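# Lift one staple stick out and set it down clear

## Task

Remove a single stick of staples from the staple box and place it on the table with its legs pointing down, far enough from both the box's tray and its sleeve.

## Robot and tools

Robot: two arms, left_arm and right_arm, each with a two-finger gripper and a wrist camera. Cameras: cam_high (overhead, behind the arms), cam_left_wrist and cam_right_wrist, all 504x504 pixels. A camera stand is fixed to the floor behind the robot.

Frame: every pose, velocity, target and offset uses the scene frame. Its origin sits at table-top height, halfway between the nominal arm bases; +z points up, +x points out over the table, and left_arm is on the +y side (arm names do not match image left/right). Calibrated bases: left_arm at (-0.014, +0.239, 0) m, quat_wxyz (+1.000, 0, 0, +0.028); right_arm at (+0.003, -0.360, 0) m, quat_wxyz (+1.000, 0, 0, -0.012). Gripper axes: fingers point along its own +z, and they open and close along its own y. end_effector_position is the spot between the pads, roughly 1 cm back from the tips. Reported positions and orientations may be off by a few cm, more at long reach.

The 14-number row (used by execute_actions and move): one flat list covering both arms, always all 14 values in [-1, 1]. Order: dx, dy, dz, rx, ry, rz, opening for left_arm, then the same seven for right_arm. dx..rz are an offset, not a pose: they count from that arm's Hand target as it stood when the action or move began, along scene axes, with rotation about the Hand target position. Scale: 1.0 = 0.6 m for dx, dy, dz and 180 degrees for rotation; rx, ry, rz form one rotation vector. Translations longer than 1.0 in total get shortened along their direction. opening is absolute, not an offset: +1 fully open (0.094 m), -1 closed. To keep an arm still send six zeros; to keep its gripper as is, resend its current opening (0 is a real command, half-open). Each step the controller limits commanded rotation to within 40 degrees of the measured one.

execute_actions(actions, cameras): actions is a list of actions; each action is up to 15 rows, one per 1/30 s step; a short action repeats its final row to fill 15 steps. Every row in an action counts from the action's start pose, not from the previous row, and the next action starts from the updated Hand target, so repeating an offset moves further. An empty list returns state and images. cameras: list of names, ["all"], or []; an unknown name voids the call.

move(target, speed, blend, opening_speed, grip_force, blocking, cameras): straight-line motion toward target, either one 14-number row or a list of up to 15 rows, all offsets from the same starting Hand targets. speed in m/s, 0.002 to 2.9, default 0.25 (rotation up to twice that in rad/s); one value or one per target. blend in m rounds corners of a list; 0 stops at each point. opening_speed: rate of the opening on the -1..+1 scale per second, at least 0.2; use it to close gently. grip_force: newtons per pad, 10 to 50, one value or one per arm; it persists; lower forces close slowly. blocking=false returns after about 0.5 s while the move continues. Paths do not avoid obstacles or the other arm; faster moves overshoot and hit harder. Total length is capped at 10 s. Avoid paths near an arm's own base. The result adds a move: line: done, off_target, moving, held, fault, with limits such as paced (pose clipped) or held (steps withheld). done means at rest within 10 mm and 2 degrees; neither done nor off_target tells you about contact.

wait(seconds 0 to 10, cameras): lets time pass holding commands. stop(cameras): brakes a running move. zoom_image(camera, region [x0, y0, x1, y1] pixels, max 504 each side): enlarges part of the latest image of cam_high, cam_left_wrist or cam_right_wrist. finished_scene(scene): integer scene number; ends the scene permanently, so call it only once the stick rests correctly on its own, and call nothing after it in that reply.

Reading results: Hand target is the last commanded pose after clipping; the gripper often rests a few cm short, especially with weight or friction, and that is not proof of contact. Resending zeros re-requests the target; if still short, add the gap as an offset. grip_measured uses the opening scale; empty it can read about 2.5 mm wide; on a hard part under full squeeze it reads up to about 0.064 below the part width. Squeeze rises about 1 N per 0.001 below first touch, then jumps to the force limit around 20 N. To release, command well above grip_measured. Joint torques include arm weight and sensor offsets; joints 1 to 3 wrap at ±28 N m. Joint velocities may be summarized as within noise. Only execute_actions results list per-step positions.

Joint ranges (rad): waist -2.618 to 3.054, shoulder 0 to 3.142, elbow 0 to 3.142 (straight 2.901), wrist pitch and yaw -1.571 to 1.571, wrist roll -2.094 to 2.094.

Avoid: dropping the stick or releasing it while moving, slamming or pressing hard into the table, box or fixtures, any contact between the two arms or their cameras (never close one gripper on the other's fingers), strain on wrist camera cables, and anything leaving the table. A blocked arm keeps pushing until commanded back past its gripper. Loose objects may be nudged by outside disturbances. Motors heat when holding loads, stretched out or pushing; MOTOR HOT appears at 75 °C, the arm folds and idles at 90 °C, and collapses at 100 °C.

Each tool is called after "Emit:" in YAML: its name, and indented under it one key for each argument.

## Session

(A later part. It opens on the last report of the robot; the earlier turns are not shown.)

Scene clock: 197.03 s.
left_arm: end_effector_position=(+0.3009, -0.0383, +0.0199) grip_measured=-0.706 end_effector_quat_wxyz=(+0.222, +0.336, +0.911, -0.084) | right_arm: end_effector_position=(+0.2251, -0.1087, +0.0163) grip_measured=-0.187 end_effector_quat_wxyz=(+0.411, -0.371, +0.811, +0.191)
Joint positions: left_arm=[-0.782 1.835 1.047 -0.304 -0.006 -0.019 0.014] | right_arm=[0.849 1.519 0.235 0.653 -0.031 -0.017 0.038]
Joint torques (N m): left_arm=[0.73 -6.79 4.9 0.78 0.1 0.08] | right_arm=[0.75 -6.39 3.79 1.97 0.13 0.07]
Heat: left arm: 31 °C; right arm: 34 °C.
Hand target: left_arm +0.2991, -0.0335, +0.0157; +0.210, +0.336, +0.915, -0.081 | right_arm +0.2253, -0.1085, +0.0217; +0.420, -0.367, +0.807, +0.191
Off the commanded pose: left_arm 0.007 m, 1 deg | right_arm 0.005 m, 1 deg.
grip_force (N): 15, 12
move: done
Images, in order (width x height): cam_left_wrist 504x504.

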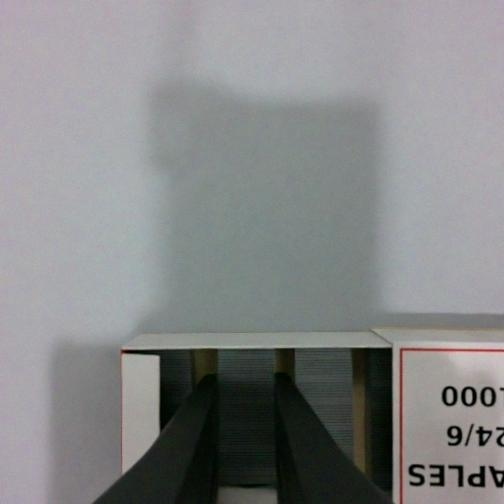

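Emit:
move:
  target:
    - [0, 0, 0, 0, 0, 0, -0.95, 0, 0, 0, 0, 0, 0, -0.35]
    - [0, 0, 0.133, 0, 0, 0, -0.95, 0, 0, 0, 0, 0, 0, -0.35]
  speed: 0.06
  opening_speed: 0.5
  cameras: ["all"]

Emit:
zoom_image:
  camera: "cam_left_wrist"
  region: [130, 260, 370, 460]

Scene clock: 200.07 s.
left_arm: end_effector_position=(+0.2900, -0.0286, +0.0695) grip_measured=-0.706 end_effector_quat_wxyz=(+0.181, +0.339, +0.920, -0.068) | right_arm: end_effector_position=(+0.2241, -0.1078, +0.0163) grip_measured=-0.187 end_effector_quat_wxyz=(+0.410, -0.373, +0.810, +0.192)
Joint positions: left_arm=[-0.782 1.761 1.213 -0.633 -0.006 -0.018 0.014] | right_arm=[0.852 1.519 0.235 0.653 -0.032 -0.017 0.038]
Joint torques (N m): left_arm=[0.84 -10.02 7.42 0.8 0.1 0.09] | right_arm=[0.39 -6.39 3.79 1.98 0.15 0.08]
Heat: left arm: 31 °C; right arm: 34 °C.
Hand target: left_arm +0.2990, -0.0335, +0.0954; +0.210, +0.336, +0.915, -0.081 | right_arm +0.2253, -0.1084, +0.0217; +0.420, -0.367, +0.807, +0.191
Off the commanded pose: left_arm 0.028 m, 4 deg | right_arm 0.006 m, 1 deg.
grip_force (N): 15, 12
move: off_target (left_arm)

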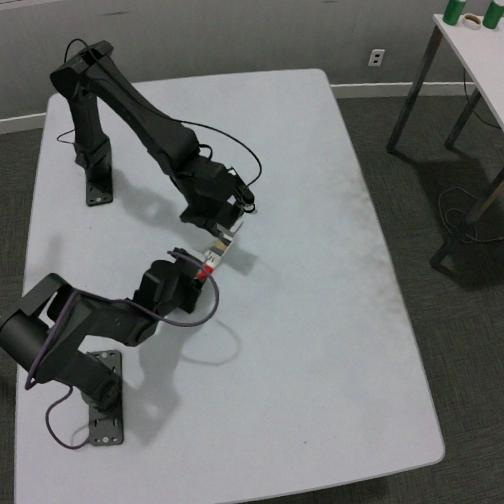

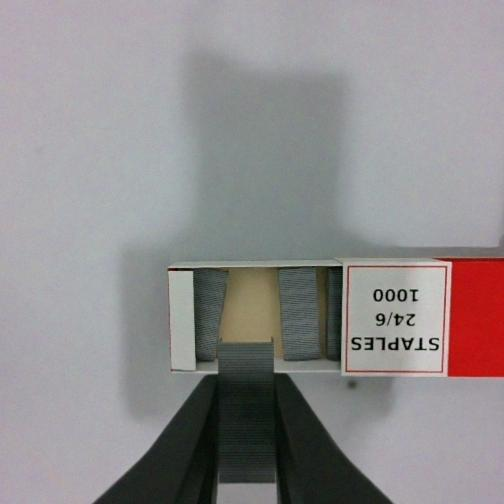

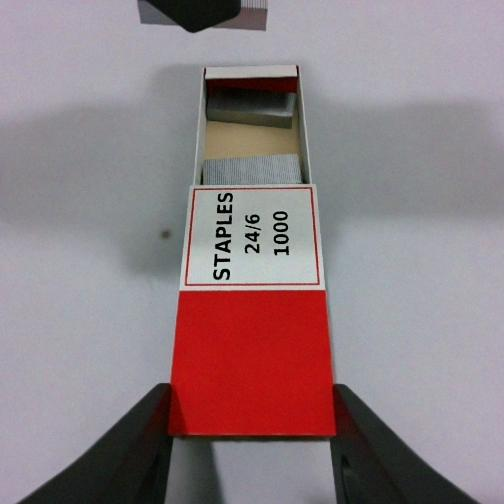

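Scaled by 2.100 from the camera's 504x504 image, which has a finer 720x720 frame.

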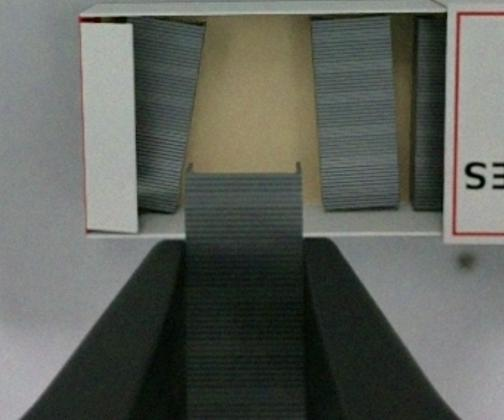

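Emit:
move:
  target: [-0.1283, 0.2192, -0.0173, 0, 0, 0.0556, -0.95, 0, 0, 0, 0, 0, 0, -0.35]
  speed: 0.15
  cameras: ["cam_left_wrist", "cam_high"]

Scene clock: 202.50 s.
left_arm: end_effector_position=(+0.2251, +0.0960, +0.0838) grip_measured=-0.706 end_effector_quat_wxyz=(+0.215, +0.255, +0.941, -0.059) | right_arm: end_effector_position=(+0.2241, -0.1078, +0.0163) grip_measured=-0.187 end_effector_quat_wxyz=(+0.410, -0.373, +0.810, +0.192)
Joint positions: left_arm=[-0.601 1.199 0.739 -0.662 -0.006 -0.016 0.014] | right_arm=[0.852 1.519 0.235 0.653 -0.032 -0.017 0.038]
Joint torques (N m): left_arm=[0.55 -4.6 4.45 0.87 0.07 0.11] | right_arm=[0.42 -6.38 3.79 1.98 0.15 0.07]
Heat: left arm: 31 °C; right arm: 34 °C.
Hand target: left_arm +0.2220, +0.0980, +0.0851; +0.216, +0.255, +0.940, -0.063 | right_arm +0.2253, -0.1084, +0.0217; +0.420, -0.367, +0.807, +0.191
Off the commanded pose: left_arm 0.004 m, 0 deg | right_arm 0.006 m, 1 deg.
grip_force (N): 15, 12
move: done
Images, in order (width x height): cam_high 504x504, cam_left_wrist 504x504.

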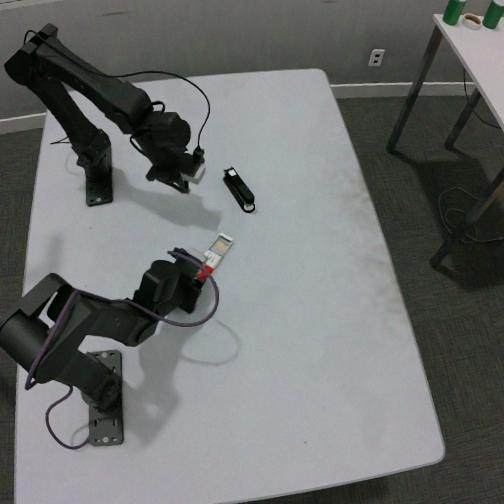

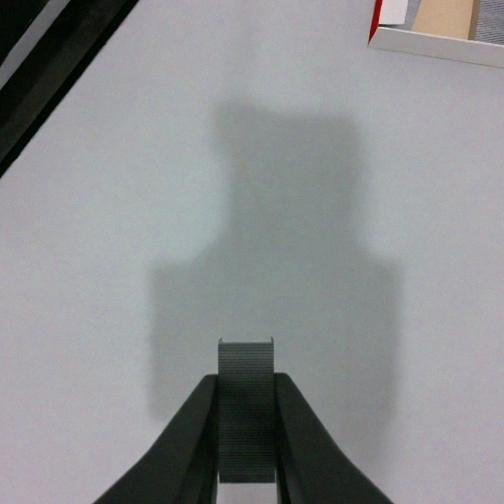

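Emit:
move:
  target: [0, 0, -0.0917, -0.0056, -0.0096, 0, -0.95, 0, 0, 0, 0, 0, 0, -0.35]
  speed: 0.1
  cameras: ["cam_left_wrist"]

Scene clock: 204.27 s.
left_arm: end_effector_position=(+0.2204, +0.0989, +0.0328) grip_measured=-0.706 end_effector_quat_wxyz=(+0.230, +0.254, +0.937, -0.063) | right_arm: end_effector_position=(+0.2241, -0.1078, +0.0163) grip_measured=-0.187 end_effector_quat_wxyz=(+0.410, -0.373, +0.810, +0.192)
Joint positions: left_arm=[-0.601 1.229 0.527 -0.386 -0.006 -0.016 0.014] | right_arm=[0.852 1.519 0.235 0.653 -0.032 -0.017 0.038]
Joint torques (N m): left_arm=[0.46 -2.02 4.3 1.26 0.09 0.09] | right_arm=[0.4 -6.38 3.79 1.97 0.14 0.07]
Heat: left arm: 31 °C; right arm: 34 °C.
Hand target: left_arm +0.2220, +0.0980, +0.0300; +0.232, +0.254, +0.936, -0.067 | right_arm +0.2253, -0.1084, +0.0217; +0.420, -0.367, +0.807, +0.191
Off the commanded pose: left_arm 0.003 m, 1 deg | right_arm 0.006 m, 1 deg.
grip_force (N): 15, 12
move: done
Images, in order (width x height): cam_left_wrist 504x504.

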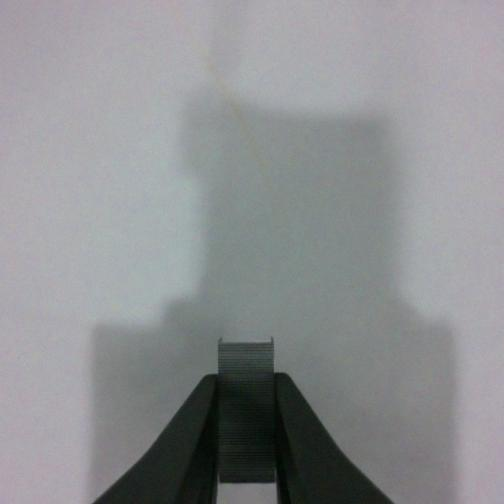

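Emit:
move:
  target: [0, 0, -0.0267, 0, 0, 0, -0.95, 0, 0, 0, 0, 0, 0, -0.35]
  speed: 0.03
  cameras: ["cam_left_wrist"]

Scene clock: 205.73 s.
left_arm: end_effector_position=(+0.2233, +0.0971, +0.0191) grip_measured=-0.706 end_effector_quat_wxyz=(+0.235, +0.253, +0.936, -0.065) | right_arm: end_effector_position=(+0.2241, -0.1078, +0.0163) grip_measured=-0.187 end_effector_quat_wxyz=(+0.410, -0.373, +0.810, +0.192)
Joint positions: left_arm=[-0.601 1.274 0.487 -0.29 -0.006 -0.016 0.014] | right_arm=[0.852 1.519 0.235 0.653 -0.032 -0.017 0.038]
Joint torques (N m): left_arm=[0.5 -2.15 3.89 1.22 0.1 0.08] | right_arm=[0.39 -6.39 3.78 1.97 0.14 0.07]
Heat: left arm: 31 °C; right arm: 34 °C.
Hand target: left_arm +0.2220, +0.0980, +0.0141; +0.233, +0.254, +0.936, -0.067 | right_arm +0.2253, -0.1084, +0.0217; +0.420, -0.367, +0.807, +0.191
Off the commanded pose: left_arm 0.005 m, 0 deg | right_arm 0.006 m, 1 deg.
grip_force (N): 15, 12
move: done
Images, in order (width x height): cam_left_wrist 504x504.

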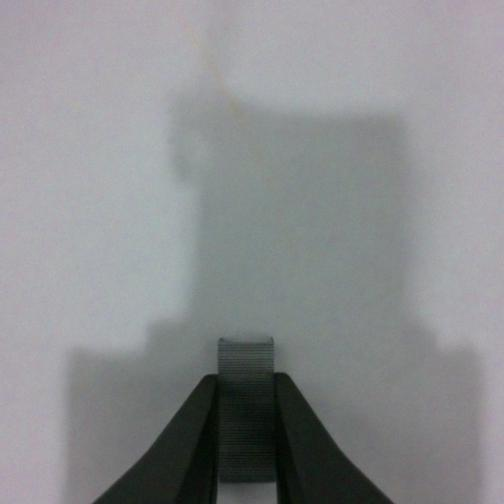

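Emit:
move:
  target: [0, 0, -0.0083, 0, 0, 0, -0.95, 0, 0, 0, 0, 0, 0, -0.35]
  speed: 0.03
  cameras: ["cam_left_wrist"]

Scene clock: 206.77 s.
left_arm: end_effector_position=(+0.2276, +0.0945, +0.0189) grip_measured=-0.706 end_effector_quat_wxyz=(+0.246, +0.252, +0.933, -0.068) | right_arm: end_effector_position=(+0.2241, -0.1078, +0.0163) grip_measured=-0.187 end_effector_quat_wxyz=(+0.410, -0.373, +0.810, +0.192)
Joint positions: left_arm=[-0.601 1.283 0.479 -0.251 -0.006 -0.016 0.014] | right_arm=[0.852 1.519 0.235 0.653 -0.032 -0.017 0.038]
Joint torques (N m): left_arm=[0.61 -1.84 3.34 1.19 0.11 0.09] | right_arm=[0.4 -6.38 3.79 1.98 0.15 0.08]
Heat: left arm: 31 °C; right arm: 34 °C.
Hand target: left_arm +0.2221, +0.0979, +0.0091; +0.233, +0.254, +0.936, -0.067 | right_arm +0.2253, -0.1084, +0.0217; +0.420, -0.367, +0.807, +0.191
Off the commanded pose: left_arm 0.012 m, 2 deg | right_arm 0.006 m, 1 deg.
grip_force (N): 15, 12
move: off_target (left_arm)
Images, in order (width x height): cam_left_wrist 504x504.

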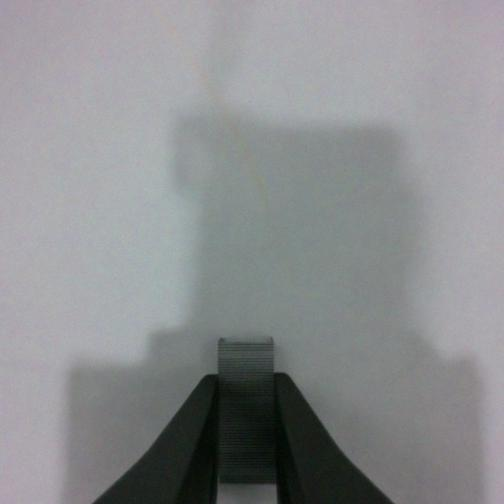

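Emit:
move:
  target:
    - [0, 0, 0.0125, 0, 0, 0, -0.95, 0, 0, 0, 0, 0, 0, -0.35]
    - [0, 0, 0.0125, 0, 0, 0, -0.5, 0, 0, 0, 0, 0, 0, -0.35]
  speed: 0.03
  opening_speed: 0.3
  cameras: ["cam_left_wrist"]

Scene clock: 209.50 s.
left_arm: end_effector_position=(+0.2274, +0.0946, +0.0188) grip_measured=-0.502 end_effector_quat_wxyz=(+0.246, +0.253, +0.933, -0.068) | right_arm: end_effector_position=(+0.2241, -0.1078, +0.0163) grip_measured=-0.187 end_effector_quat_wxyz=(+0.410, -0.373, +0.810, +0.192)
Joint positions: left_arm=[-0.601 1.283 0.479 -0.251 -0.006 -0.016 0.023] | right_arm=[0.852 1.519 0.235 0.653 -0.032 -0.017 0.038]
Joint torques (N m): left_arm=[0.66 -3.36 4.86 0.71 0.09 0.07] | right_arm=[0.4 -6.38 3.78 1.97 0.14 0.08]
Heat: left arm: 31 °C; right arm: 34 °C.
Hand target: left_arm +0.2221, +0.0979, +0.0166; +0.233, +0.254, +0.936, -0.067 | right_arm +0.2253, -0.1084, +0.0217; +0.420, -0.367, +0.807, +0.191
Off the commanded pose: left_arm 0.007 m, 2 deg | right_arm 0.006 m, 1 deg.
grip_force (N): 15, 12
move: done
Images, in order (width x height): cam_left_wrist 504x504.

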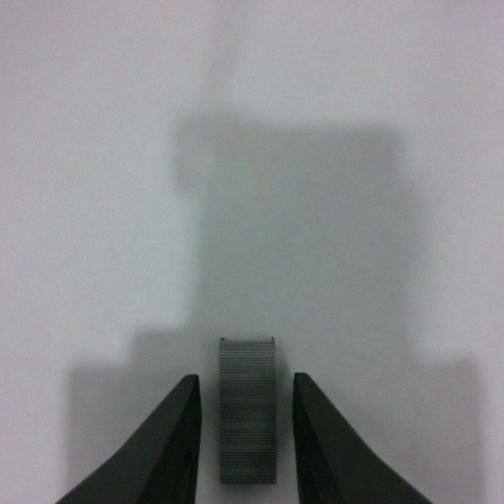

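Emit:
move:
  target:
    - [0, 0, 0.06, 0, 0, 0, -0.5, 0, 0, 0, 0, 0, 0, 0.15]
    - [-0.05, 0.05, 0.17, 0, 0, 0, -0.5, -0.05, -0.06, 0.05, 0, 0, 0, 0.15]
    - [-0.05, 0.05, 0.17, 0, 0, 0, -0.5, -0.05, -0.06, 0.15, 0, 0, 0, 0.15]
  speed: 0.1
  opening_speed: 0.5
  cameras: ["all"]

Scene clock: 214.03 s.
left_arm: end_effector_position=(+0.1866, +0.1313, +0.1035) grip_measured=-0.502 end_effector_quat_wxyz=(+0.213, +0.255, +0.941, -0.059) | right_arm: end_effector_position=(+0.1894, -0.1466, +0.0968) grip_measured=+0.148 end_effector_quat_wxyz=(+0.403, -0.373, +0.814, +0.187)
Joint positions: left_arm=[-0.533 0.956 0.698 -0.866 0.024 0.046 0.023] | right_arm=[0.852 0.819 0.326 -0.156 -0.028 -0.017 0.054]
Joint torques (N m): left_arm=[0.62 -2.3 7.83 0.87 0.16 0.08] | right_arm=[-0.95 -1.89 8.66 1.87 -0.01 0]
Heat: left arm: 31 °C; right arm: 34 °C.
Hand target: left_arm +0.1921, +0.1280, +0.1186; +0.233, +0.254, +0.936, -0.067 | right_arm +0.1953, -0.1445, +0.1117; +0.420, -0.367, +0.807, +0.191
Off the commanded pose: left_arm 0.016 m, 2 deg | right_arm 0.016 m, 2 deg.
grip_force (N): 15, 12
move: off_target (left_arm, right_arm)

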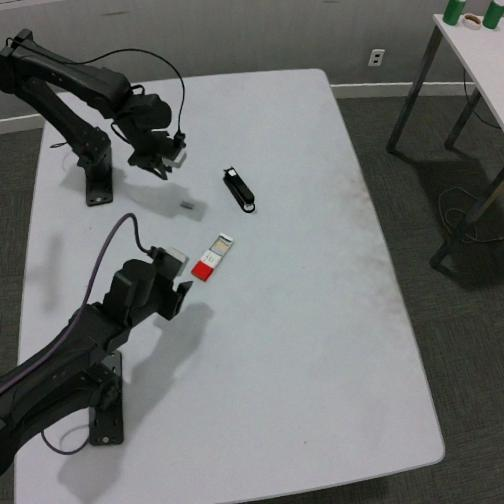

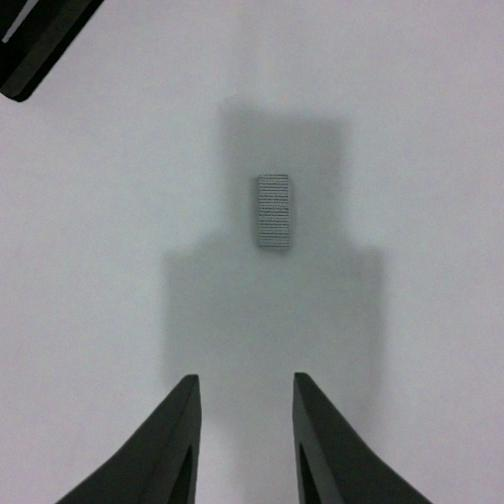

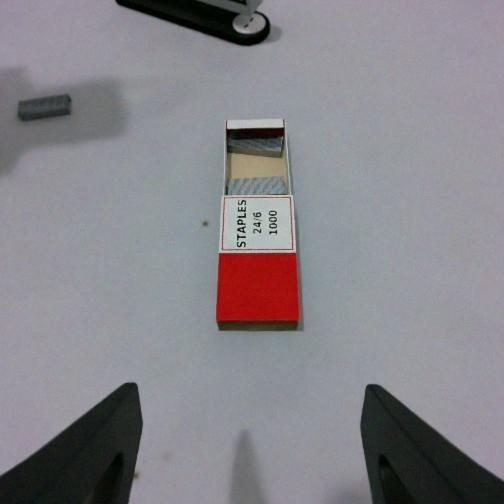

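Emit:
zoom_image:
  camera: "cam_left_wrist"
  region: [220, 150, 330, 270]

Emit:
zoom_image:
  camera: "cam_right_wrist"
  region: [0, 70, 130, 150]

Scaled by 4.200 from the camera's 504x504 image, which has a finer 720x720 frame.

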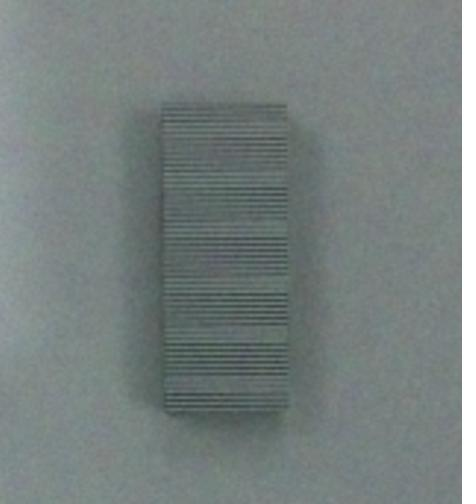

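Scaled by 3.877 from the camera's 504x504 image, which has a finer 720x720 frame.

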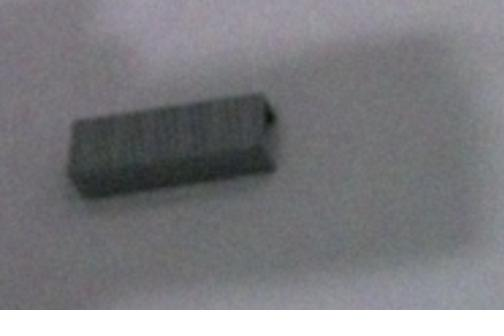

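Emit:
move:
  target: [0, 0, 0, 0, 0, 0, -0.5, 0.1495, -0.1875, -0.0528, -0.0920, 0.1341, -0.1571, -0.66]
  speed: 0.2
  cameras: ["cam_right_wrist"]

Emit:
move:
  target: [0, 0, 0, 0, 0, 0, -0.5, 0, 0, -0.0833, 0, 0, 0, -0.66]
  speed: 0.06
  cameras: ["cam_right_wrist"]

Scene clock: 223.90 s.
left_arm: end_effector_position=(+0.1866, +0.1313, +0.1035) grip_measured=-0.502 end_effector_quat_wxyz=(+0.213, +0.255, +0.941, -0.059) | right_arm: end_effector_position=(+0.2773, -0.2567, +0.0727) grip_measured=-0.658 end_effector_quat_wxyz=(+0.213, -0.178, +0.960, +0.040)
Joint positions: left_arm=[-0.533 0.956 0.698 -0.866 0.024 0.046 0.023] | right_arm=[0.374 1.286 0.755 -0.603 -0.008 -0.014 0.016]
Joint torques (N m): left_arm=[0.55 -2.47 7.91 0.88 0.13 0.09] | right_arm=[-0.66 -3.73 8.27 1.21 0.05 0.11]
Heat: left arm: 32 °C; right arm: 35 °C.
Hand target: left_arm +0.1921, +0.1280, +0.1186; +0.233, +0.254, +0.936, -0.067 | right_arm +0.2849, -0.2570, +0.0800; +0.222, -0.170, +0.959, +0.039
Off the commanded pose: left_arm 0.016 m, 2 deg | right_arm 0.011 m, 1 deg.
grip_force (N): 15, 12
move: off_target (left_arm, right_arm)
Images, in order (width x height): cam_right_wrist 504x504.

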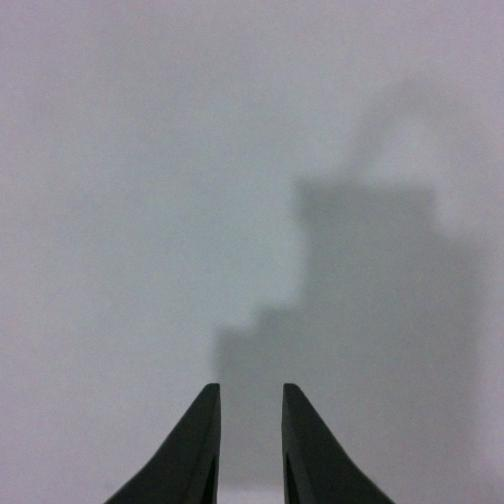

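Scene clock: 225.47 s.
left_arm: end_effector_position=(+0.1866, +0.1313, +0.1035) grip_measured=-0.502 end_effector_quat_wxyz=(+0.213, +0.255, +0.941, -0.059) | right_arm: end_effector_position=(+0.2813, -0.2553, +0.0318) grip_measured=-0.658 end_effector_quat_wxyz=(+0.216, -0.178, +0.959, +0.041)
Joint positions: left_arm=[-0.533 0.956 0.698 -0.866 0.024 0.046 0.023] | right_arm=[0.374 1.373 0.64 -0.395 -0.008 -0.014 0.016]
Joint torques (N m): left_arm=[0.62 -2.58 7.76 0.89 0.13 0.1] | right_arm=[-0.64 -4.04 5.22 1.51 0.05 0.11]
Heat: left arm: 32 °C; right arm: 35 °C.
Hand target: left_arm +0.1921, +0.1280, +0.1186; +0.233, +0.254, +0.936, -0.067 | right_arm +0.2849, -0.2570, +0.0301; +0.222, -0.170, +0.959, +0.040
Off the commanded pose: left_arm 0.016 m, 2 deg | right_arm 0.004 m, 1 deg.
grip_force (N): 15, 12
move: off_target (left_arm)
Images, in order (width x height): cam_right_wrist 504x504.

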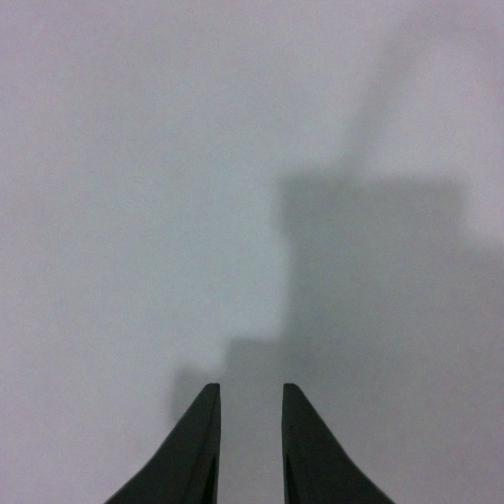

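Emit:
move:
  target: [0, 0, 0, 0, 0, 0, -0.5, 0, 0, -0.02, 0, 0, 0, -0.66]
  speed: 0.03
  cameras: []

Emit:
move:
  target: [0, 0, 0, 0, 0, 0, -0.5, 0, 0, -0.0083, 0, 0, 0, -0.66]
  speed: 0.02
  cameras: []

Emit:
move:
  target: [0, 0, 0, 0, 0, 0, -0.5, 0, 0, -0.0083, 0, 0, 0, -0.66]
  speed: 0.02
  cameras: []

Scene clock: 226.87 s.
left_arm: end_effector_position=(+0.1866, +0.1313, +0.1035) grip_measured=-0.502 end_effector_quat_wxyz=(+0.213, +0.255, +0.941, -0.059) | right_arm: end_effector_position=(+0.2818, -0.2551, +0.0202) grip_measured=-0.658 end_effector_quat_wxyz=(+0.217, -0.178, +0.959, +0.041)
Joint positions: left_arm=[-0.533 0.956 0.698 -0.866 0.024 0.046 0.023] | right_arm=[0.374 1.403 0.61 -0.333 -0.008 -0.014 0.016]
Joint torques (N m): left_arm=[0.54 -2.44 7.79 0.87 0.14 0.07] | right_arm=[-0.66 -4.11 4.98 1.52 0.04 0.11]
Heat: left arm: 32 °C; right arm: 35 °C.
Hand target: left_arm +0.1921, +0.1280, +0.1186; +0.233, +0.254, +0.936, -0.067 | right_arm +0.2850, -0.2569, +0.0181; +0.222, -0.170, +0.959, +0.040
Off the commanded pose: left_arm 0.016 m, 2 deg | right_arm 0.004 m, 1 deg.
grip_force (N): 15, 12
move: off_target (left_arm)
No camera images: "cameras" was empty.

Scene clock: 227.80 s.
left_arm: end_effector_position=(+0.1866, +0.1313, +0.1035) grip_measured=-0.502 end_effector_quat_wxyz=(+0.213, +0.255, +0.941, -0.059) | right_arm: end_effector_position=(+0.2820, -0.2550, +0.0154) grip_measured=-0.658 end_effector_quat_wxyz=(+0.217, -0.178, +0.959, +0.041)
Joint positions: left_arm=[-0.533 0.956 0.698 -0.866 0.024 0.046 0.023] | right_arm=[0.374 1.416 0.598 -0.307 -0.008 -0.014 0.016]
Joint torques (N m): left_arm=[0.55 -2.52 7.97 0.89 0.14 0.07] | right_arm=[-0.64 -4.14 4.93 1.53 0.04 0.11]
Heat: left arm: 32 °C; right arm: 35 °C.
Hand target: left_arm +0.1921, +0.1280, +0.1186; +0.233, +0.254, +0.936, -0.067 | right_arm +0.2851, -0.2569, +0.0132; +0.222, -0.170, +0.959, +0.040
Off the commanded pose: left_arm 0.016 m, 2 deg | right_arm 0.004 m, 1 deg.
grip_force (N): 15, 12
move: off_target (left_arm)
No camera images: "cameras" was empty.

Scene clock: 228.73 s.
left_arm: end_effector_position=(+0.1866, +0.1313, +0.1035) grip_measured=-0.502 end_effector_quat_wxyz=(+0.213, +0.255, +0.941, -0.059) | right_arm: end_effector_position=(+0.2819, -0.2550, +0.0103) grip_measured=-0.658 end_effector_quat_wxyz=(+0.217, -0.178, +0.959, +0.041)
Joint positions: left_arm=[-0.533 0.956 0.698 -0.866 0.024 0.046 0.023] | right_arm=[0.374 1.431 0.586 -0.281 -0.008 -0.014 0.016]
Joint torques (N m): left_arm=[0.55 -2.47 7.84 0.91 0.15 0.11] | right_arm=[-0.64 -4.21 4.85 1.54 0.04 0.11]
Heat: left arm: 32 °C; right arm: 34 °C.
Hand target: left_arm +0.1921, +0.1280, +0.1186; +0.233, +0.254, +0.936, -0.067 | right_arm +0.2849, -0.2570, +0.0081; +0.222, -0.170, +0.959, +0.040
Off the commanded pose: left_arm 0.016 m, 2 deg | right_arm 0.004 m, 1 deg.
grip_force (N): 15, 12
move: off_target (left_arm)
No camera images: "cameras" was empty.

Emit:
move:
  target: [0, 0, 0, 0, 0, 0, -0.5, 0, 0, -0.0067, 0, 0, 0, -0.66]
  speed: 0.02
  cameras: []

Emit:
move:
  target: [0, 0, 0, 0, 0, 0, -0.5, 0, 0, -0.0067, 0, 0, 0, -0.66]
  speed: 0.02
  cameras: ["cam_right_wrist"]

Scene clock: 229.87 s.
left_arm: end_effector_position=(+0.1866, +0.1313, +0.1035) grip_measured=-0.502 end_effector_quat_wxyz=(+0.213, +0.255, +0.941, -0.059) | right_arm: end_effector_position=(+0.2845, -0.2542, +0.0087) grip_measured=-0.658 end_effector_quat_wxyz=(+0.222, -0.177, +0.958, +0.041)
Joint positions: left_arm=[-0.533 0.956 0.698 -0.866 0.024 0.046 0.023] | right_arm=[0.374 1.441 0.581 -0.256 -0.007 -0.014 0.016]
Joint torques (N m): left_arm=[0.57 -2.51 7.99 0.87 0.12 0.12] | right_arm=[-0.62 -4.11 4.45 1.51 0.05 0.11]
Heat: left arm: 32 °C; right arm: 34 °C.
Hand target: left_arm +0.1921, +0.1280, +0.1186; +0.233, +0.254, +0.936, -0.067 | right_arm +0.2850, -0.2570, +0.0041; +0.222, -0.170, +0.959, +0.040
Off the commanded pose: left_arm 0.016 m, 2 deg | right_arm 0.005 m, 1 deg.
grip_force (N): 15, 12
move: off_target (left_arm)
No camera images: "cameras" was empty.

Scene clock: 230.73 s.
left_arm: end_effector_position=(+0.1866, +0.1313, +0.1035) grip_measured=-0.502 end_effector_quat_wxyz=(+0.213, +0.255, +0.941, -0.059) | right_arm: end_effector_position=(+0.2884, -0.2529, +0.0086) grip_measured=-0.658 end_effector_quat_wxyz=(+0.231, -0.177, +0.956, +0.043)
Joint positions: left_arm=[-0.533 0.956 0.698 -0.866 0.024 0.046 0.023] | right_arm=[0.374 1.447 0.575 -0.224 -0.007 -0.014 0.016]
Joint torques (N m): left_arm=[0.57 -2.39 7.86 0.89 0.13 0.05] | right_arm=[-0.62 -3.64 4.23 1.43 0.03 0.11]
Heat: left arm: 32 °C; right arm: 34 °C.
Hand target: left_arm +0.1921, +0.1280, +0.1186; +0.233, +0.254, +0.936, -0.067 | right_arm +0.2850, -0.2569, +0.0001; +0.222, -0.170, +0.959, +0.040
Off the commanded pose: left_arm 0.016 m, 2 deg | right_arm 0.010 m, 1 deg.
grip_force (N): 15, 12
move: off_target (left_arm)
Images, in order (width x height): cam_right_wrist 504x504.

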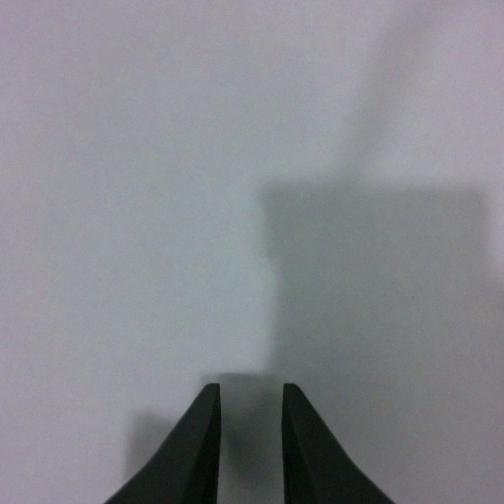

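Emit:
move:
  target: [0, 0, 0, 0, 0, 0, -0.5, 0, 0, 0.12, 0, 0, 0, -0.66]
  speed: 0.08
  cameras: ["cam_high"]

Scene clock: 232.77 s.
left_arm: end_effector_position=(+0.1866, +0.1313, +0.1035) grip_measured=-0.502 end_effector_quat_wxyz=(+0.213, +0.255, +0.941, -0.059) | right_arm: end_effector_position=(+0.2769, -0.2571, +0.0580) grip_measured=-0.658 end_effector_quat_wxyz=(+0.201, -0.178, +0.963, +0.038)
Joint positions: left_arm=[-0.533 0.956 0.698 -0.866 0.024 0.046 0.023] | right_arm=[0.374 1.326 0.733 -0.566 -0.007 -0.014 0.016]
Joint torques (N m): left_arm=[0.54 -2.47 7.84 0.85 0.16 0.09] | right_arm=[-0.64 -6.58 7.84 1.16 0.03 0.11]
Heat: left arm: 32 °C; right arm: 34 °C.
Hand target: left_arm +0.1921, +0.1280, +0.1186; +0.233, +0.254, +0.936, -0.067 | right_arm +0.2851, -0.2569, +0.0721; +0.222, -0.169, +0.959, +0.040
Off the commanded pose: left_arm 0.016 m, 2 deg | right_arm 0.016 m, 3 deg.
grip_force (N): 15, 12
move: off_target (left_arm, right_arm)
Images, in order (width x height): cam_high 504x504.

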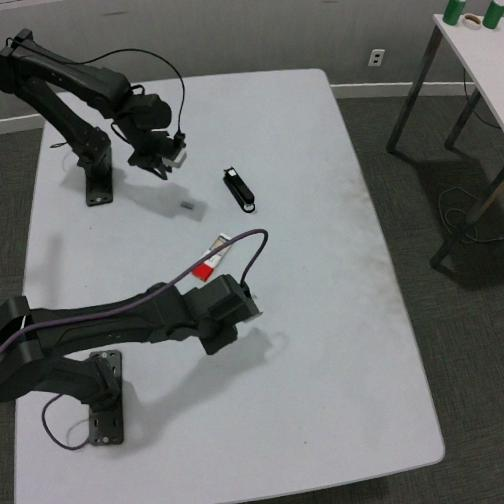

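Emit:
finished_scene:
  scene: 1

The scene is finished: the task was done.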